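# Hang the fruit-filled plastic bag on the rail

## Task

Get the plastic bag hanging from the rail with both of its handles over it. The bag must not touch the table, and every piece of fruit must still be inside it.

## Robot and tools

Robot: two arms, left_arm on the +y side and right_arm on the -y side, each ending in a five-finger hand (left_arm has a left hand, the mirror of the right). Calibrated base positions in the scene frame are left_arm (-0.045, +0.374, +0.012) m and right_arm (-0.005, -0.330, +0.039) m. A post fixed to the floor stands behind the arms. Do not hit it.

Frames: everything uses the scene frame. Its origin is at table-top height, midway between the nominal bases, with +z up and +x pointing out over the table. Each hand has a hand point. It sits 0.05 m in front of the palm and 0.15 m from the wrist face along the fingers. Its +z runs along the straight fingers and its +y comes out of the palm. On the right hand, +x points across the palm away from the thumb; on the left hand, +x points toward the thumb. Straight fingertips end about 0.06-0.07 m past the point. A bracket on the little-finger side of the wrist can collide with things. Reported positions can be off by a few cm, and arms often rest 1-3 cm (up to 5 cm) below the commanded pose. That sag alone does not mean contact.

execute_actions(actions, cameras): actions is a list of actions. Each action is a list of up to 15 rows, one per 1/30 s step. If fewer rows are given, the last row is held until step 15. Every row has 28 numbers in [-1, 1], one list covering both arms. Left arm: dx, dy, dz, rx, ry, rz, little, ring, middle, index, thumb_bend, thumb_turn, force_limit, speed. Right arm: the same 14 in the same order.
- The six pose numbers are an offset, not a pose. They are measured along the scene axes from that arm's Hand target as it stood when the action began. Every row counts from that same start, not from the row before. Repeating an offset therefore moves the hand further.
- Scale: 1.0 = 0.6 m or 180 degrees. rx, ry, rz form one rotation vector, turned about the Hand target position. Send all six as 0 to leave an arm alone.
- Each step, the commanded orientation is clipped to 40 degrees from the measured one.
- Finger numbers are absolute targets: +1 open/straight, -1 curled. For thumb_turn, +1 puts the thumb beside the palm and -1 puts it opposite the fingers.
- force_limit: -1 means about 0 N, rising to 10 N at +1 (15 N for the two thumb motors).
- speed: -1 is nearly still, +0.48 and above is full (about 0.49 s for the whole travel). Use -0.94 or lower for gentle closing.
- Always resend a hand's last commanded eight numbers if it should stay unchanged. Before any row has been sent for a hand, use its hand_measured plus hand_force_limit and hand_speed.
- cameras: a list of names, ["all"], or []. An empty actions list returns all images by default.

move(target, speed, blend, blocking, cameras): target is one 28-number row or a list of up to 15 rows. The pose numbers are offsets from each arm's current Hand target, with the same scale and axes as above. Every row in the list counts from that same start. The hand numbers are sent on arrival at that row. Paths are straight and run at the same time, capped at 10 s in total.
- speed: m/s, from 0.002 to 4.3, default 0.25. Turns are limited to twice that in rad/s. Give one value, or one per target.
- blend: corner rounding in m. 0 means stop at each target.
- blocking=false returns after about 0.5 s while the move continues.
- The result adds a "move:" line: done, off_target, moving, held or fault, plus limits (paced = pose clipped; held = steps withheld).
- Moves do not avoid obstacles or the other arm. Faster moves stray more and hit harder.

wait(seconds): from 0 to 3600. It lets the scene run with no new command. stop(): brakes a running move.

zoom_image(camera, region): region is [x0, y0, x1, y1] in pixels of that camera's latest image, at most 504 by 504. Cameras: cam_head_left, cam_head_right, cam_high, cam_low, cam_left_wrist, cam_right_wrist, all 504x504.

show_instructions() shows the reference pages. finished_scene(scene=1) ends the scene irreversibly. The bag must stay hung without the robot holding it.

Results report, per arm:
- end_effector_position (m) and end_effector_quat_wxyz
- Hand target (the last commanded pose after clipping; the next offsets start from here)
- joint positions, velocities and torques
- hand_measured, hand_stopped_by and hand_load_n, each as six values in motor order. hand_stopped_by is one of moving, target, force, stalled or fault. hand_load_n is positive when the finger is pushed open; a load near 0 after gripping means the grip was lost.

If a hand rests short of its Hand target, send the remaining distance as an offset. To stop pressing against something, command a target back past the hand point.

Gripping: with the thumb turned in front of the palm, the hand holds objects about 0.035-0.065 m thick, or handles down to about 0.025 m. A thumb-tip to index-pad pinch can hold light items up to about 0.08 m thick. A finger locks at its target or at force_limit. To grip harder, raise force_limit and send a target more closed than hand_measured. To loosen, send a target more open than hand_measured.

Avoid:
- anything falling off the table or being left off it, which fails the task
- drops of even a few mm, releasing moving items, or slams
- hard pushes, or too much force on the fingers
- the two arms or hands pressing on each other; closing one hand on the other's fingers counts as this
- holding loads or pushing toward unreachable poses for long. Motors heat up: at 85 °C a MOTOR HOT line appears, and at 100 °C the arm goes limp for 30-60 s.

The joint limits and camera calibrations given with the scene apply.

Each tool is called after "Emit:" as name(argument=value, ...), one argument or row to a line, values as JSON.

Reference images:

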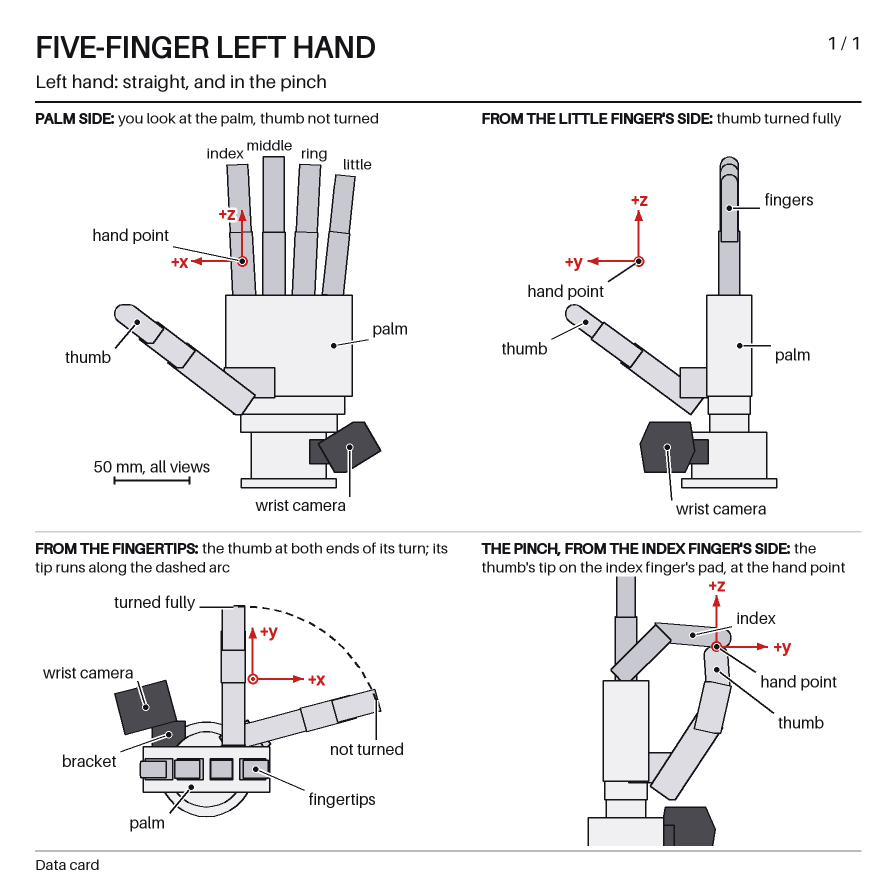

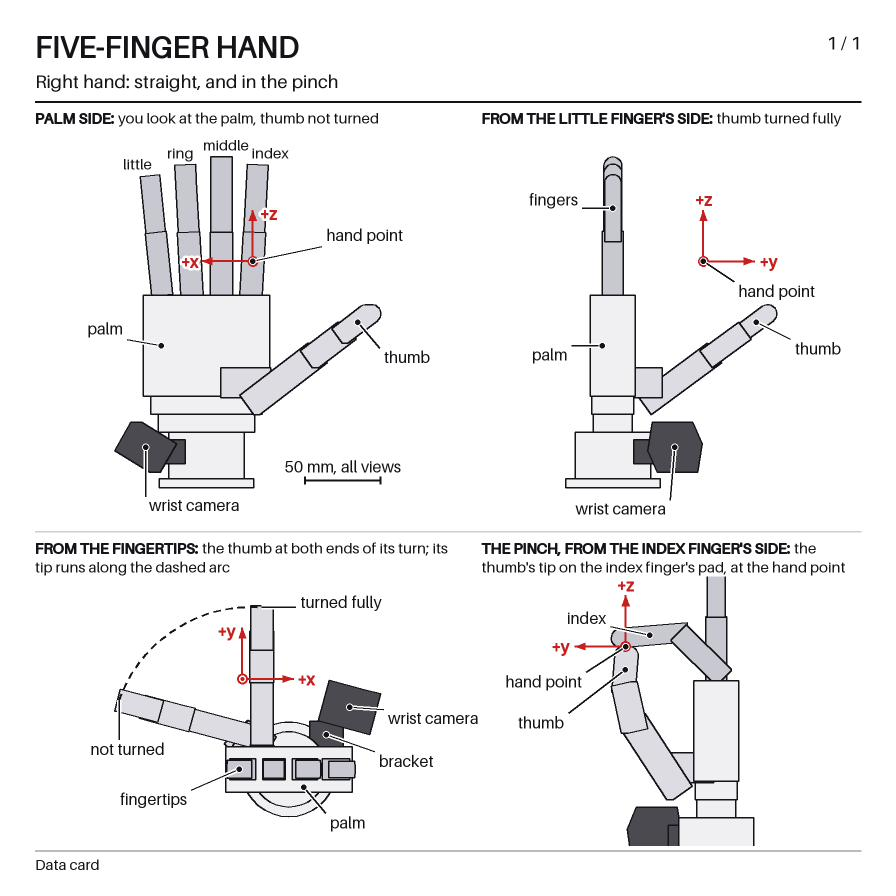

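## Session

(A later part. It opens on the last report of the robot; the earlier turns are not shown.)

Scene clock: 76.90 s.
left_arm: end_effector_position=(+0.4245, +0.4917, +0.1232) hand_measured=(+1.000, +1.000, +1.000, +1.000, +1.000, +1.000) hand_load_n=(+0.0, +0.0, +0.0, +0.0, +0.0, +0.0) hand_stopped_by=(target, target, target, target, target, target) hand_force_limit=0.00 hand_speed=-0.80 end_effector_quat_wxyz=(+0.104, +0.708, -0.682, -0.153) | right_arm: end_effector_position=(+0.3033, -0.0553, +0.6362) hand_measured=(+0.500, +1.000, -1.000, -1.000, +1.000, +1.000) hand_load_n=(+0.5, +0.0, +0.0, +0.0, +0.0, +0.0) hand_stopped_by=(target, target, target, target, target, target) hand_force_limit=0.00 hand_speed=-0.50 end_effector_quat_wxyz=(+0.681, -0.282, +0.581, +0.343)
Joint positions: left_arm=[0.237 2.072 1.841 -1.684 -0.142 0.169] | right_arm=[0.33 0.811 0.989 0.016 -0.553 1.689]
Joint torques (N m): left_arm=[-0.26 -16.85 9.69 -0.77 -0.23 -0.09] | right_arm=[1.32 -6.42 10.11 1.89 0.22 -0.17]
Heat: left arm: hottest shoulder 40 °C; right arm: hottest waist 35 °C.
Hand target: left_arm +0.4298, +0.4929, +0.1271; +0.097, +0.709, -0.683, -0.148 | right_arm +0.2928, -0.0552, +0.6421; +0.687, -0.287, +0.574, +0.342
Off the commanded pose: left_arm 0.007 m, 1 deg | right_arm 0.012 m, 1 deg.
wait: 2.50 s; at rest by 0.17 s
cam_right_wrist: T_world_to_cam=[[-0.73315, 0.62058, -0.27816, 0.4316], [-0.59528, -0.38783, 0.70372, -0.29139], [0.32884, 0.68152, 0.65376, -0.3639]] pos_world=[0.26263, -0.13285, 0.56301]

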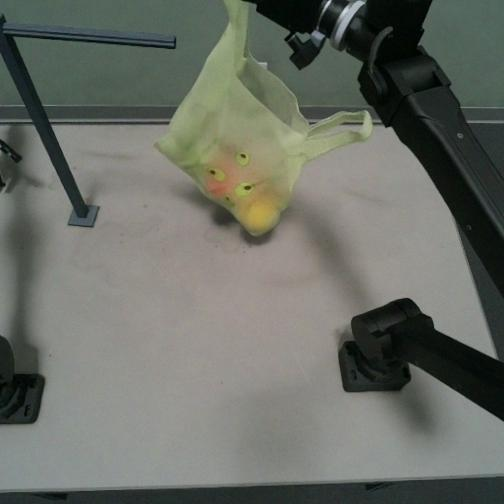

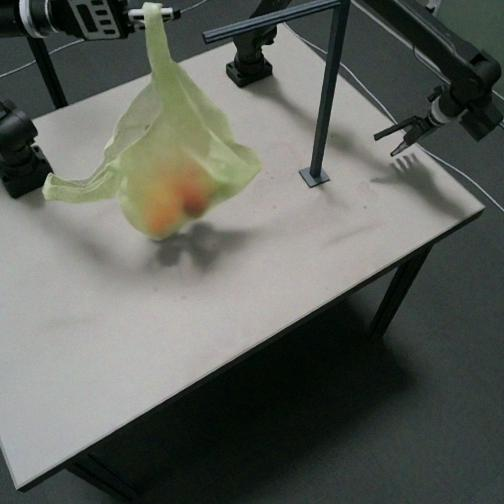

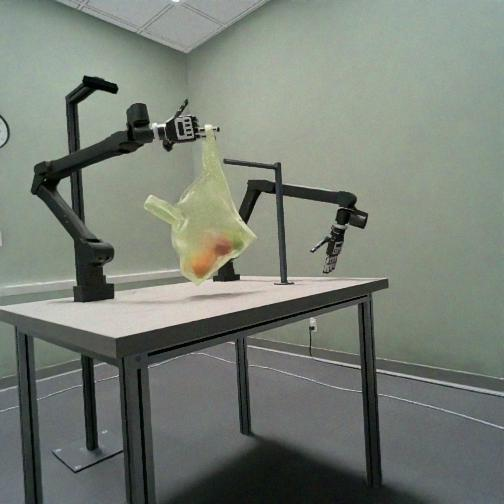

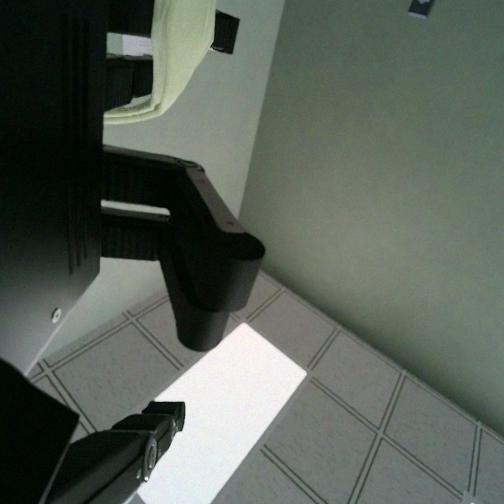

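Emit:
move(
  target=[
    [0,0,0,0,0,0,1,1,1,1,1,1,0,-0.8, 0.0,0.07,0.0,0,0,0,0.5,1,-1,-1,1,1,0,-0.5],
  ],
  speed=0.05,
)

Emit:
wait(
  seconds=2,
  cameras=["cam_head_left","cam_high","cam_low","cam_right_wrist"],
)

Emit:
zoom_image(
  camera="cam_head_left",
  region=[120, 0, 270, 150],
)

Emit:
zoom_image(
  camera="cam_high",
  region=[120, 0, 270, 150],
)

Emit:
zoom_image(
  camera="cam_low",
  region=[170, 100, 300, 230],
)

Scene clock: 78.50 s.
left_arm: end_effector_position=(+0.4245, +0.4917, +0.1232) hand_measured=(+1.000, +1.000, +1.000, +1.000, +1.000, +1.000) hand_load_n=(+0.0, +0.0, +0.0, +0.0, +0.0, +0.0) hand_stopped_by=(target, target, target, target, target, target) hand_force_limit=0.00 hand_speed=-0.80 end_effector_quat_wxyz=(+0.104, +0.708, -0.682, -0.153) | right_arm: end_effector_position=(+0.2973, -0.0147, +0.6276) hand_measured=(+0.500, +1.000, -1.000, -1.000, +1.000, +1.000) hand_load_n=(+0.0, +0.0, +0.0, +0.0, +0.0, +0.0) hand_stopped_by=(target, target, target, target, target, target) hand_force_limit=0.00 hand_speed=-0.50 end_effector_quat_wxyz=(+0.677, -0.283, +0.586, +0.343)
Joint positions: left_arm=[0.237 2.072 1.841 -1.684 -0.142 0.169] | right_arm=[0.478 0.838 0.989 0.016 -0.41 1.657]
Joint torques (N m): left_arm=[-0.26 -16.85 9.7 -0.77 -0.23 -0.09] | right_arm=[1.2 -5.36 12.34 2.37 0.17 -0.19]
Heat: left arm: hottest shoulder 40 °C; right arm: hottest waist 35 °C.
Hand target: left_arm +0.4298, +0.4929, +0.1271; +0.097, +0.709, -0.683, -0.148 | right_arm +0.2928, -0.0132, +0.6421; +0.686, -0.287, +0.574, +0.342
Off the commanded pose: left_arm 0.007 m, 1 deg | right_arm 0.015 m, 2 deg.
move: off_target (right_arm)

Scene clock: 80.50 s.
left_arm: end_effector_position=(+0.4245, +0.4917, +0.1232) hand_measured=(+1.000, +1.000, +1.000, +1.000, +1.000, +1.000) hand_load_n=(+0.0, +0.0, +0.0, +0.0, -0.5, +0.0) hand_stopped_by=(target, target, target, target, target, target) hand_force_limit=0.00 hand_speed=-0.80 end_effector_quat_wxyz=(+0.104, +0.708, -0.682, -0.153) | right_arm: end_effector_position=(+0.2974, -0.0147, +0.6275) hand_measured=(+0.500, +1.000, -1.000, -1.000, +1.000, +1.000) hand_load_n=(+0.0, +0.0, +0.0, +0.0, -0.5, +0.0) hand_stopped_by=(target, target, target, target, target, target) hand_force_limit=0.00 hand_speed=-0.50 end_effector_quat_wxyz=(+0.677, -0.284, +0.586, +0.343)
Joint positions: left_arm=[0.237 2.072 1.841 -1.684 -0.142 0.169] | right_arm=[0.478 0.838 0.989 0.016 -0.409 1.656]
Joint torques (N m): left_arm=[-0.21 -16.85 9.69 -0.8 -0.23 -0.09] | right_arm=[1.2 -5.36 12.36 2.36 0.17 -0.17]
Heat: left arm: hottest shoulder 40 °C; right arm: hottest waist 35 °C.
Hand target: left_arm +0.4298, +0.4929, +0.1271; +0.097, +0.709, -0.683, -0.148 | right_arm +0.2928, -0.0132, +0.6421; +0.687, -0.287, +0.574, +0.342
Off the commanded pose: left_arm 0.007 m, 1 deg | right_arm 0.015 m, 2 deg.
wait: 2.00 s; at rest by 0.17 s
cam_right_wrist: T_world_to_cam=[[-0.73673, 0.61751, -0.27554, 0.39897], [-0.58772, -0.38325, 0.71253, -0.28069], [0.33439, 0.68688, 0.64527, -0.38025]] pos_world=[0.25612, -0.09276, 0.5553]

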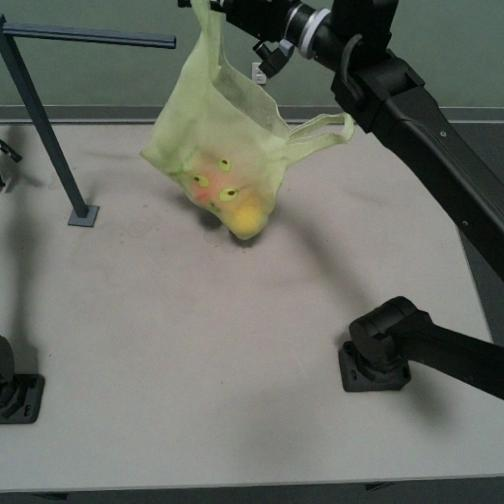

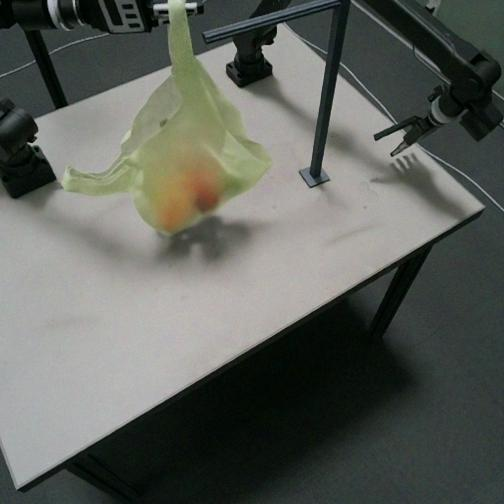

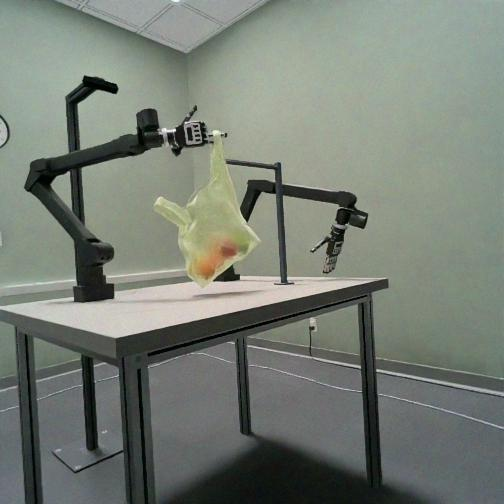

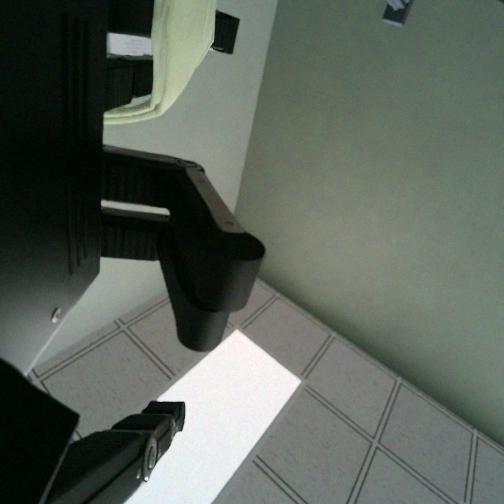

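Scaled by 3.360 from the camera's image (finer frame: 720x720).

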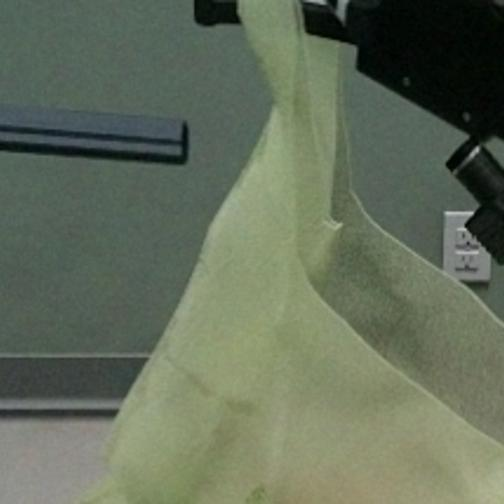

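Scaled by 3.360 from the camera's image (finer frame: 720x720).

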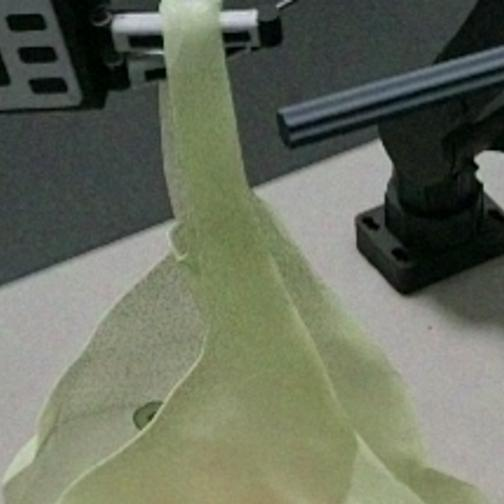

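Scaled by 3.877 from the camera's image (finer frame: 720x720).

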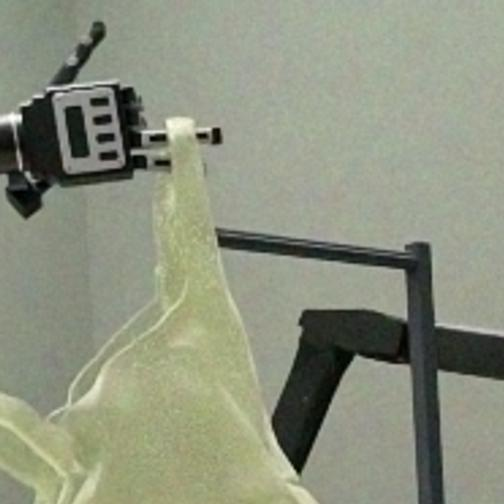

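Emit:
move(
  target=[
    [0,0,0,0,0,0,1,1,1,1,1,1,0,-0.8, 0.0,0.07,0.0,0,0,0,0.5,1,-1,-1,1,1,0,-0.5],
  ],
  speed=0.04,
  cameras=["cam_head_left","cam_high","cam_low"],
)

Emit:
zoom_image(
  camera="cam_head_left",
  region=[120, 0, 270, 150],
)

Emit:
zoom_image(
  camera="cam_high",
  region=[120, 0, 270, 150],
)

Emit:
zoom_image(
  camera="cam_low",
  region=[170, 100, 300, 230],
)

Scene clock: 82.20 s.
left_arm: end_effector_position=(+0.4245, +0.4917, +0.1232) hand_measured=(+1.000, +1.000, +1.000, +1.000, +1.000, +1.000) hand_load_n=(-0.5, +0.0, +0.0, +0.0, +0.0, +0.0) hand_stopped_by=(target, target, target, target, target, target) hand_force_limit=0.00 hand_speed=-0.80 end_effector_quat_wxyz=(+0.104, +0.708, -0.682, -0.153) | right_arm: end_effector_position=(+0.2998, +0.0278, +0.6049) hand_measured=(+0.500, +1.000, -1.000, -1.000, +1.000, +1.000) hand_load_n=(+0.0, +0.0, +0.0, +0.0, +0.0, +0.0) hand_stopped_by=(target, target, target, target, target, target) hand_force_limit=0.00 hand_speed=-0.50 end_effector_quat_wxyz=(+0.662, -0.287, +0.604, +0.339)
Joint positions: left_arm=[0.237 2.072 1.841 -1.684 -0.142 0.169] | right_arm=[0.601 0.894 0.989 0.016 -0.286 1.632]
Joint torques (N m): left_arm=[-0.32 -16.79 9.72 -0.79 -0.23 -0.09] | right_arm=[1.32 -6.36 14.99 3.37 0.12 -0.16]
Heat: left arm: hottest shoulder 41 °C; right arm: hottest waist 35 °C.
Hand target: left_arm +0.4298, +0.4929, +0.1271; +0.097, +0.709, -0.683, -0.148 | right_arm +0.2929, +0.0287, +0.6421; +0.687, -0.287, +0.574, +0.342
Off the commanded pose: left_arm 0.007 m, 1 deg | right_arm 0.038 m, 4 deg.
move: off_target (right_arm)

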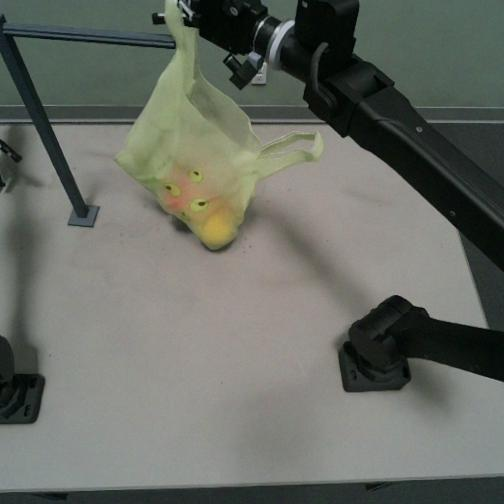

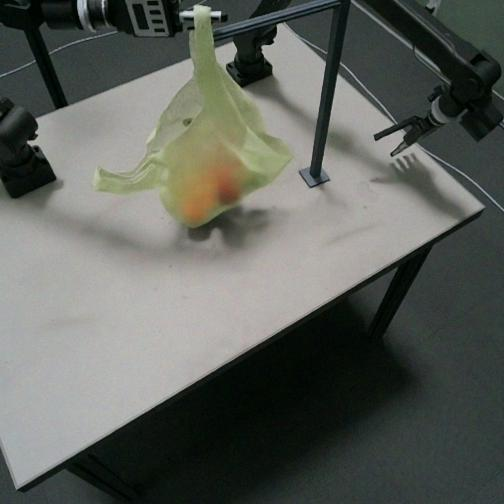

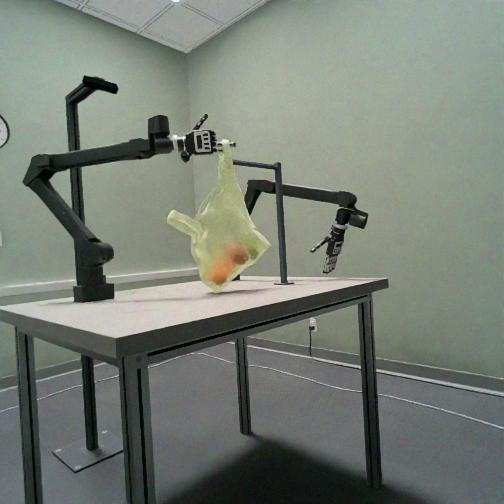

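Scaled by 3.360 from the camera's image (finer frame: 720x720).

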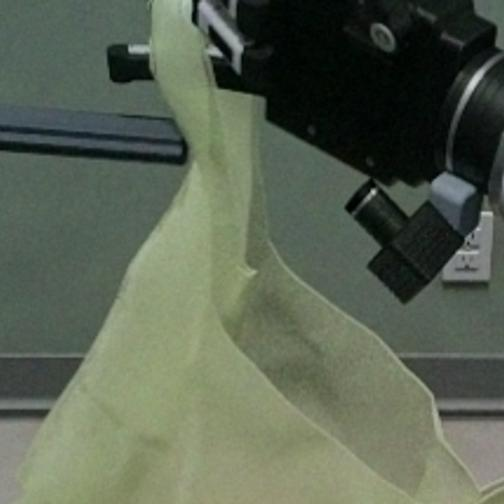

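Scaled by 3.360 from the camera's image (finer frame: 720x720).

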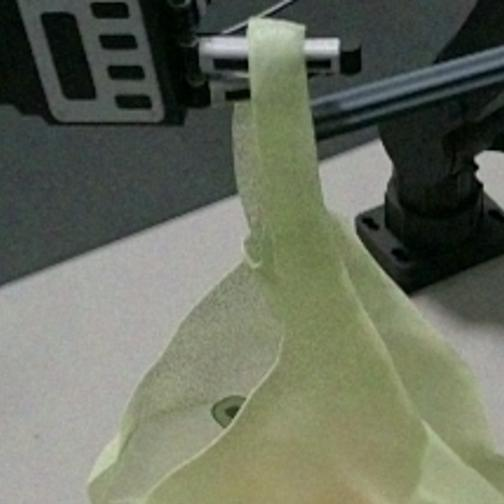

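Scaled by 3.877 from the camera's image (finer frame: 720x720).

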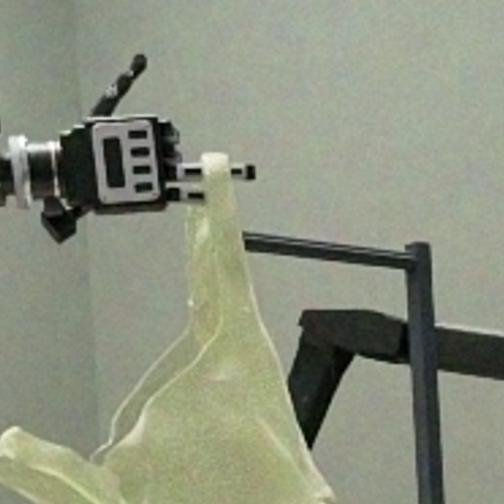

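Emit:
move(
  target=[
    [0,0,0,0,0,0,1,1,1,1,1,1,0,-0.8, 0.0,-0.08,0.03,0,0,0,0.5,1,-1,-1,1,1,0,-0.5],
    [0,0,0,0,0,0,1,1,1,1,1,1,0,-0.8, -0.035,-0.08,0.03,0,0,0,0.5,1,-1,-1,1,1,0,-0.5],
  ],
  speed=0.05,
)

Emit:
wait(
  seconds=2,
  cameras=["cam_head_left","cam_high","cam_low"],
)

Emit:
move(
  target=[
    [0,0,0,0,0,0,1,1,1,1,1,1,0,-0.8, 0,0.085,0,0,0,0,0.5,1,-1,-1,1,1,0,-0.5],
  ],
  speed=0.04,
  cameras=["cam_head_left","cam_high","cam_low"],
)

Emit:
zoom_image(
  camera="cam_head_left",
  region=[120, 0, 270, 150],
)

Emit:
zoom_image(
  camera="cam_high",
  region=[120, 0, 270, 150],
)

Emit:
zoom_image(
  camera="cam_low",
  region=[170, 100, 300, 230],
)

Scene clock: 84.80 s.
left_arm: end_effector_position=(+0.4245, +0.4917, +0.1232) hand_measured=(+1.000, +1.000, +1.000, +1.000, +1.000, +1.000) hand_load_n=(+0.0, +0.0, +0.0, +0.0, +0.0, +0.0) hand_stopped_by=(target, target, target, target, target, target) hand_force_limit=0.00 hand_speed=-0.80 end_effector_quat_wxyz=(+0.104, +0.708, -0.682, -0.153) | right_arm: end_effector_position=(+0.2850, -0.0158, +0.6255) hand_measured=(+0.500, +1.000, -1.000, -1.000, +1.000, +1.000) hand_load_n=(+0.0, +0.0, +0.0, +0.0, +0.0, +0.0) hand_stopped_by=(target, target, target, target, target, target) hand_force_limit=0.00 hand_speed=-0.50 end_effector_quat_wxyz=(+0.670, -0.288, +0.596, +0.337)
Joint positions: left_arm=[0.237 2.072 1.841 -1.684 -0.142 0.169] | right_arm=[0.496 0.803 0.989 -0.051 -0.391 1.638]
Joint torques (N m): left_arm=[-0.26 -16.85 9.7 -0.79 -0.23 -0.09] | right_arm=[1.26 -6.12 14.52 2.02 0.17 -0.03]
Heat: left arm: hottest shoulder 41 °C; right arm: hottest waist 35 °C.
Hand target: left_arm +0.4298, +0.4929, +0.1271; +0.097, +0.709, -0.683, -0.148 | right_arm +0.2718, -0.0193, +0.6602; +0.687, -0.287, +0.574, +0.342
Off the commanded pose: left_arm 0.007 m, 1 deg | right_arm 0.037 m, 3 deg.
move: off_target (right_arm)

Scene clock: 86.80 s.
left_arm: end_effector_position=(+0.4245, +0.4917, +0.1232) hand_measured=(+1.000, +1.000, +1.000, +1.000, +1.000, +1.000) hand_load_n=(+0.0, +0.0, +0.0, +0.0, +0.0, +0.0) hand_stopped_by=(target, target, target, target, target, target) hand_force_limit=0.00 hand_speed=-0.80 end_effector_quat_wxyz=(+0.104, +0.708, -0.682, -0.153) | right_arm: end_effector_position=(+0.2852, -0.0158, +0.6256) hand_measured=(+0.500, +1.000, -1.000, -1.000, +1.000, +1.000) hand_load_n=(+0.0, +0.0, +0.0, +0.0, +0.0, +0.0) hand_stopped_by=(target, target, target, target, target, target) hand_force_limit=0.00 hand_speed=-0.50 end_effector_quat_wxyz=(+0.670, -0.288, +0.596, +0.337)
Joint positions: left_arm=[0.237 2.072 1.841 -1.684 -0.142 0.169] | right_arm=[0.496 0.803 0.989 -0.051 -0.39 1.638]
Joint torques (N m): left_arm=[-0.21 -16.91 9.69 -0.77 -0.23 -0.09] | right_arm=[1.26 -6.12 14.5 2.02 0.14 -0.04]
Heat: left arm: hottest shoulder 41 °C; right arm: hottest waist 35 °C.
Hand target: left_arm +0.4298, +0.4929, +0.1271; +0.097, +0.709, -0.683, -0.148 | right_arm +0.2719, -0.0193, +0.6602; +0.687, -0.287, +0.574, +0.342
Off the commanded pose: left_arm 0.007 m, 1 deg | right_arm 0.037 m, 3 deg.
wait: 2.00 s; at rest by 0.17 s

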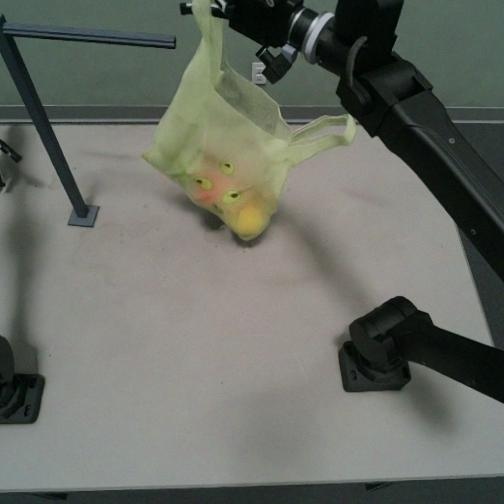

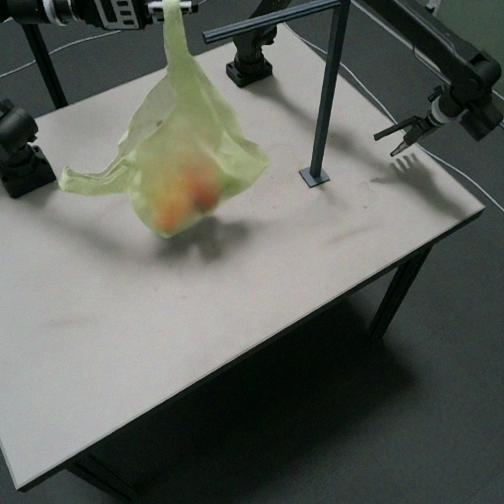

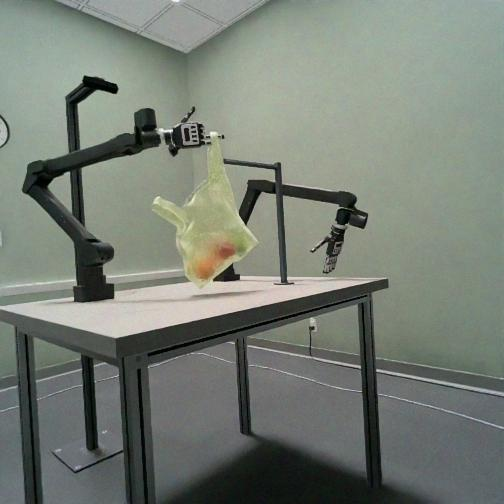

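Scene clock: 88.73 s.
left_arm: end_effector_position=(+0.4245, +0.4917, +0.1232) hand_measured=(+1.000, +1.000, +1.000, +1.000, +1.000, +1.000) hand_load_n=(+0.0, +0.0, +0.0, +0.0, -0.5, +0.0) hand_stopped_by=(target, target, target, target, target, target) hand_force_limit=0.00 hand_speed=-0.80 end_effector_quat_wxyz=(+0.104, +0.708, -0.682, -0.153) | right_arm: end_effector_position=(+0.2799, +0.0319, +0.6078) hand_measured=(+0.500, +1.000, -1.000, -1.000, +1.000, +1.000) hand_load_n=(+0.0, +0.0, +0.0, +0.0, -0.5, +0.0) hand_stopped_by=(target, target, target, target, target, target) hand_force_limit=0.00 hand_speed=-0.50 end_effector_quat_wxyz=(+0.655, -0.290, +0.611, +0.336)
Joint positions: left_arm=[0.237 2.072 1.841 -1.684 -0.142 0.169] | right_arm=[0.654 0.856 0.994 -0.051 -0.234 1.622]
Joint torques (N m): left_arm=[-0.26 -16.79 9.7 -0.79 -0.23 -0.09] | right_arm=[1.32 -5.54 16.96 3.43 0.14 -0.2]
Heat: left arm: hottest shoulder 41 °C; right arm: hottest waist 35 °C.
Hand target: left_arm +0.4298, +0.4929, +0.1271; +0.097, +0.709, -0.683, -0.148 | right_arm +0.2719, +0.0317, +0.6600; +0.687, -0.287, +0.574, +0.342
Off the commanded pose: left_arm 0.007 m, 1 deg | right_arm 0.053 m, 6 deg.
move: off_target (right_arm)

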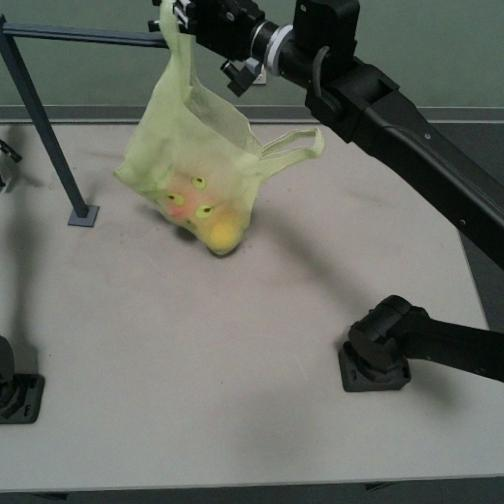

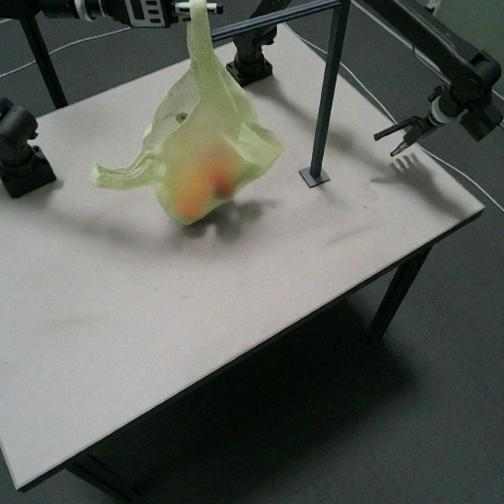

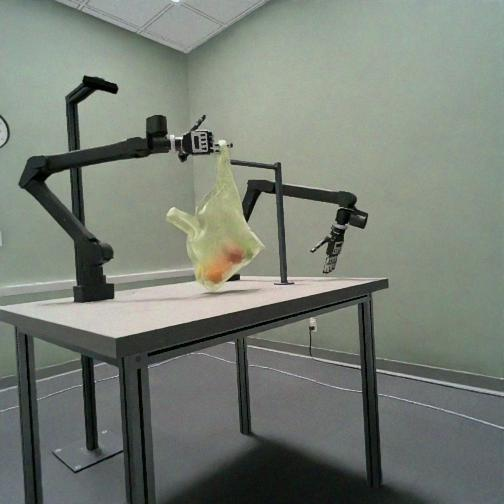

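Scaled by 3.360 from the camera's image (finer frame: 720x720).

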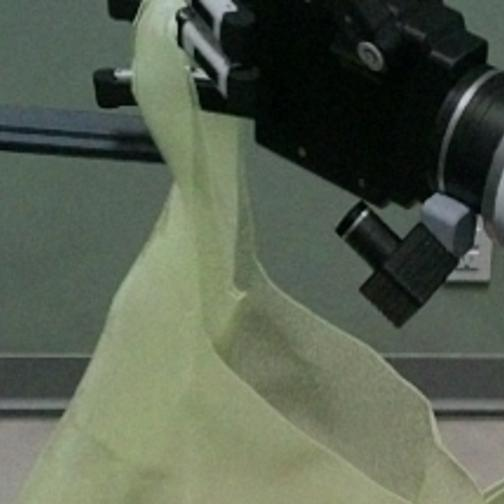

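Scaled by 3.360 from the camera's image (finer frame: 720x720).

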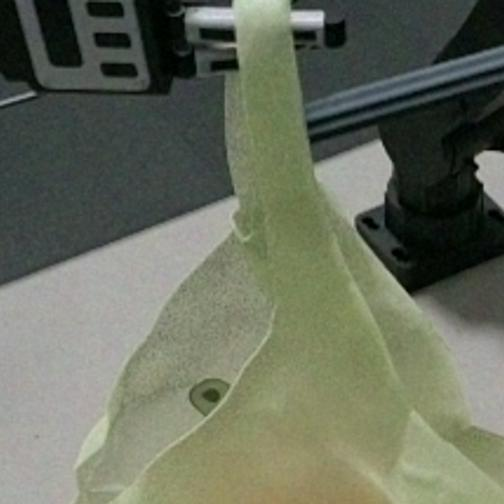

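Scaled by 3.877 from the camera's image (finer frame: 720x720).

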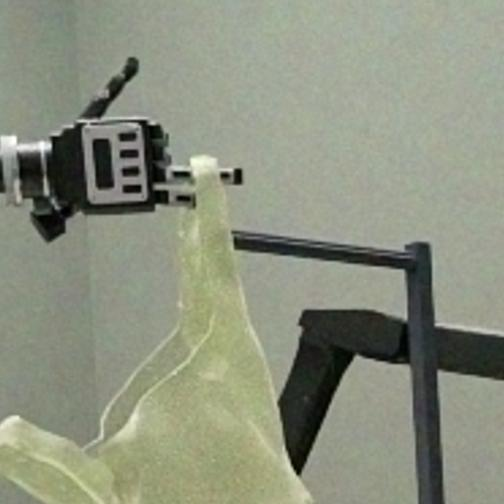

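Emit:
move(
  target=[
    [0,0,0,0,0,0,1,1,1,1,1,1,0,-0.8, 0.01,0.07,0.01,0,0,0,0.5,1,-1,-1,1,1,0,-0.5],
  ],
  speed=0.04,
  cameras=["cam_head_left","cam_high","cam_low","cam_right_wrist"],
)

Emit:
zoom_image(
  camera="cam_head_left",
  region=[100, 0, 250, 150],
)

Emit:
zoom_image(
  camera="cam_high",
  region=[150, 0, 300, 150],
)

Emit:
zoom_image(
  camera="cam_low",
  region=[170, 100, 300, 230],
)

Scene clock: 90.47 s.
left_arm: end_effector_position=(+0.4245, +0.4917, +0.1232) hand_measured=(+1.000, +1.000, +1.000, +1.000, +1.000, +1.000) hand_load_n=(+0.0, +0.0, +0.0, +0.0, +0.0, +0.0) hand_stopped_by=(target, target, target, target, target, target) hand_force_limit=0.00 hand_speed=-0.80 end_effector_quat_wxyz=(+0.104, +0.708, -0.682, -0.153) | right_arm: end_effector_position=(+0.2857, +0.0735, +0.6094) hand_measured=(+0.500, +1.000, -1.000, -1.000, +1.000, +1.000) hand_load_n=(+0.0, +0.0, +0.0, +0.0, +0.0, +0.0) hand_stopped_by=(target, target, target, target, target, target) hand_force_limit=0.00 hand_speed=-0.50 end_effector_quat_wxyz=(+0.652, -0.294, +0.615, +0.332)
Joint positions: left_arm=[0.237 2.072 1.841 -1.684 -0.142 0.169] | right_arm=[0.746 0.945 1.055 -0.037 -0.143 1.605]
Joint torques (N m): left_arm=[-0.26 -16.91 9.7 -0.79 -0.23 -0.09] | right_arm=[1.32 -6.53 17.02 3.86 0.11 -0.19]
Heat: left arm: hottest shoulder 41 °C; right arm: hottest waist 35 °C.
Hand target: left_arm +0.4298, +0.4929, +0.1271; +0.097, +0.709, -0.683, -0.148 | right_arm +0.2779, +0.0737, +0.6660; +0.687, -0.287, +0.574, +0.342
Off the commanded pose: left_arm 0.007 m, 1 deg | right_arm 0.057 m, 6 deg.
move: off_target (right_arm)
cam_right_wrist: T_world_to_cam=[[-0.75034, 0.60227, -0.27249, 0.33397], [-0.54824, -0.33664, 0.76558, -0.28789], [0.36936, 0.72384, 0.58278, -0.39982]] pos_world=[0.24044, -0.00865, 0.54442]

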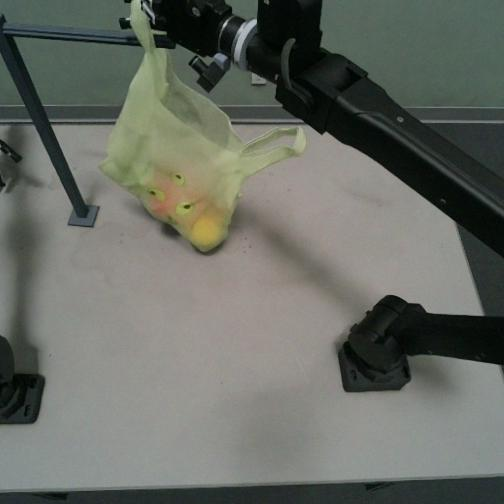

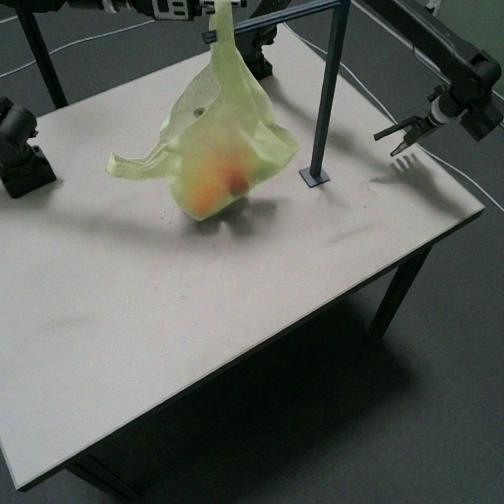

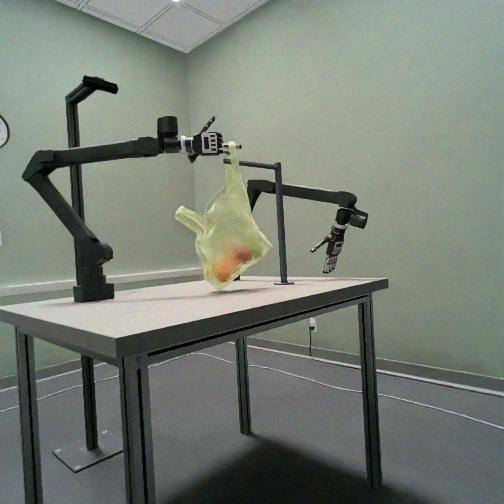

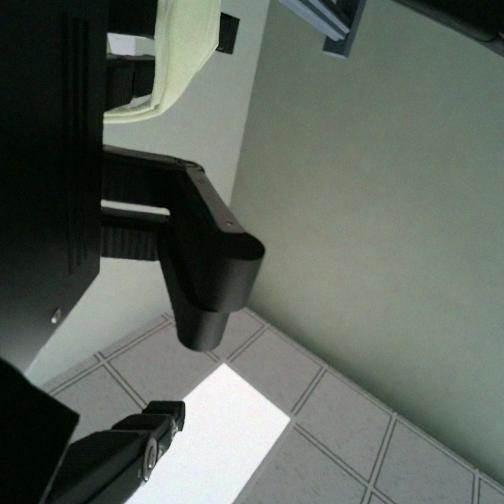

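Scaled by 3.360 from the camera's image (finer frame: 720x720).

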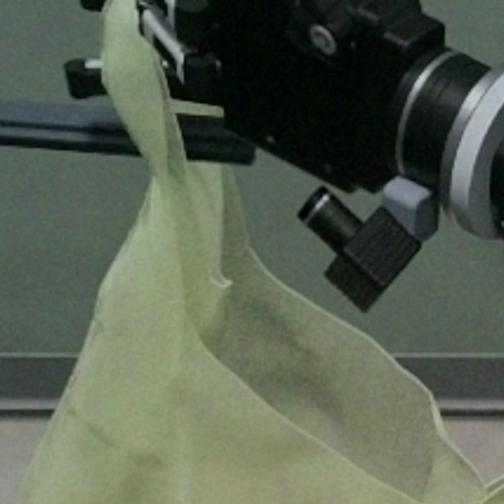

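Scaled by 3.360 from the camera's image (finer frame: 720x720).

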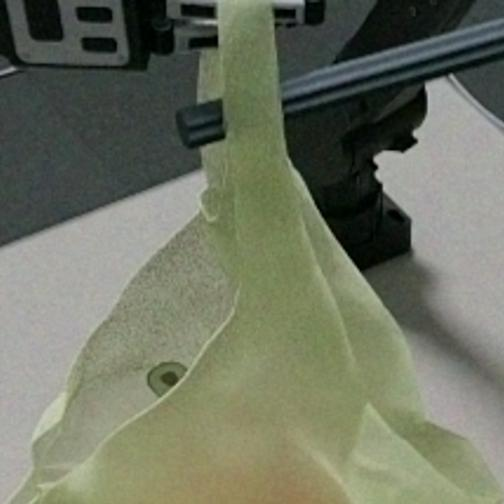

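Scaled by 3.877 from the camera's image (finer frame: 720x720).

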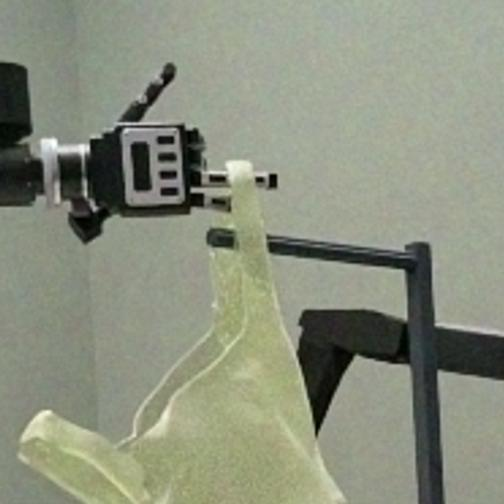

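Emit:
move(
  target=[
    [0,0,0,0,0,0,1,1,1,1,1,1,0,-0.8, 0.012,0.1,0.015,0,0,0,0.5,1,-1,-1,1,1,0,-0.5],
  ],
  speed=0.05,
  cameras=["cam_head_left","cam_high","cam_low","cam_right_wrist"],
)

Emit:
zoom_image(
  camera="cam_head_left",
  region=[70, 0, 220, 150],
)

Emit:
zoom_image(
  camera="cam_high",
  region=[150, 0, 300, 150],
)

Emit:
zoom_image(
  camera="cam_low",
  region=[170, 100, 300, 230],
)

Scene clock: 92.47 s.
left_arm: end_effector_position=(+0.4245, +0.4917, +0.1232) hand_measured=(+1.000, +1.000, +1.000, +1.000, +1.000, +1.000) hand_load_n=(+0.0, +0.0, +0.0, +0.0, +0.0, +0.0) hand_stopped_by=(target, target, target, target, target, target) hand_force_limit=0.00 hand_speed=-0.80 end_effector_quat_wxyz=(+0.104, +0.708, -0.682, -0.153) | right_arm: end_effector_position=(+0.2922, +0.1336, +0.6169) hand_measured=(+0.500, +1.000, -1.000, -1.000, +1.000, +1.000) hand_load_n=(+0.0, -0.5, +0.0, +0.0, +0.0, +0.0) hand_stopped_by=(target, target, target, target, target, target) hand_force_limit=0.00 hand_speed=-0.50 end_effector_quat_wxyz=(+0.653, -0.299, +0.613, +0.328)
Joint positions: left_arm=[0.237 2.072 1.841 -1.684 -0.142 0.169] | right_arm=[0.852 1.078 1.161 -0.013 -0.04 1.587]
Joint torques (N m): left_arm=[-0.21 -16.91 9.7 -0.77 -0.23 -0.08] | right_arm=[1.26 -8.23 17.11 3.88 0.11 -0.18]
Heat: left arm: hottest shoulder 41 °C; right arm: hottest waist 35 °C.
Hand target: left_arm +0.4298, +0.4929, +0.1271; +0.097, +0.709, -0.683, -0.148 | right_arm +0.2850, +0.1338, +0.6750; +0.687, -0.287, +0.574, +0.342
Off the commanded pose: left_arm 0.007 m, 1 deg | right_arm 0.059 m, 6 deg.
move: off_target (right_arm)
cam_right_wrist: T_world_to_cam=[[-0.74899, 0.59902, -0.28319, 0.31143], [-0.5535, -0.33071, 0.76437, -0.26838], [0.36422, 0.72925, 0.57926, -0.4471]] pos_world=[0.24755, 0.05074, 0.55233]

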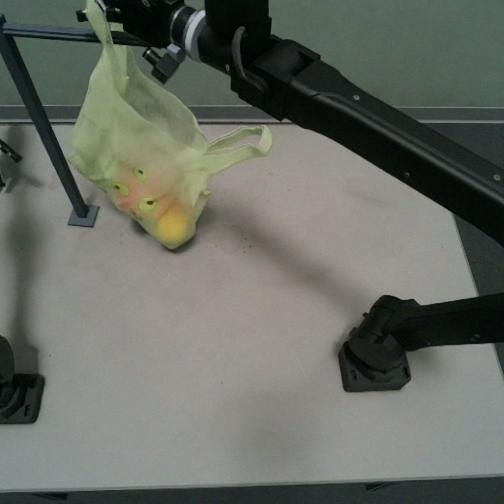

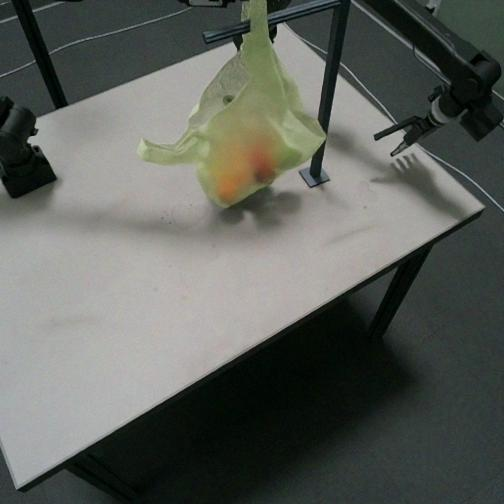

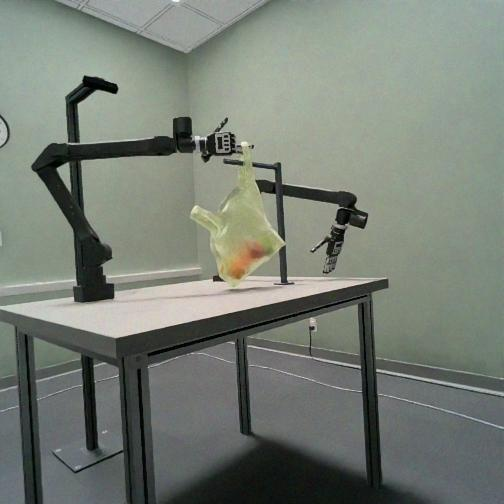

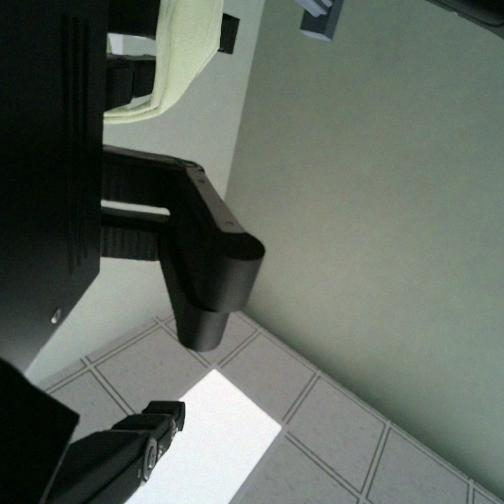

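Scaled by 3.360 from the camera's image (finer frame: 720x720).

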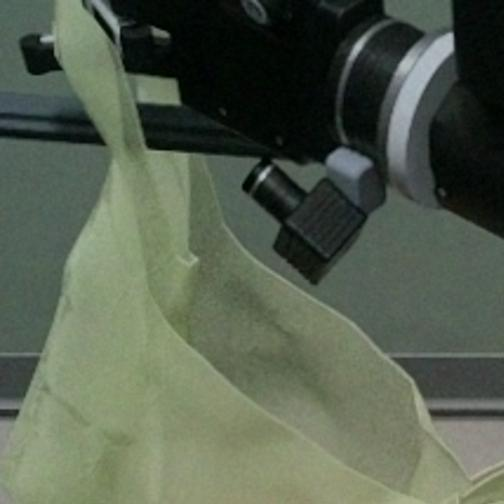

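Scaled by 3.360 from the camera's image (finer frame: 720x720).

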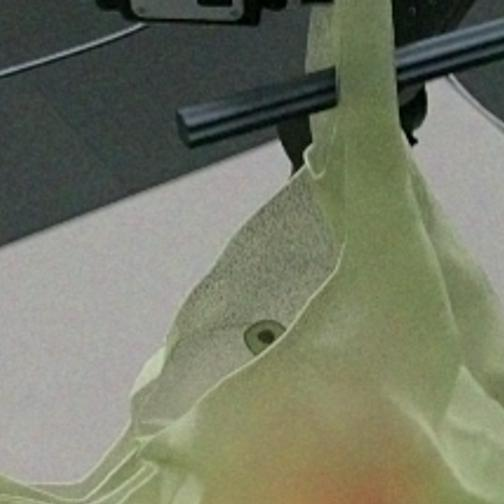

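Scaled by 3.877 from the camera's image (finer frame: 720x720).

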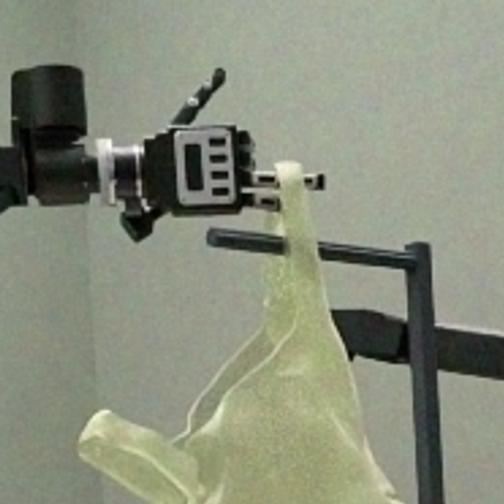

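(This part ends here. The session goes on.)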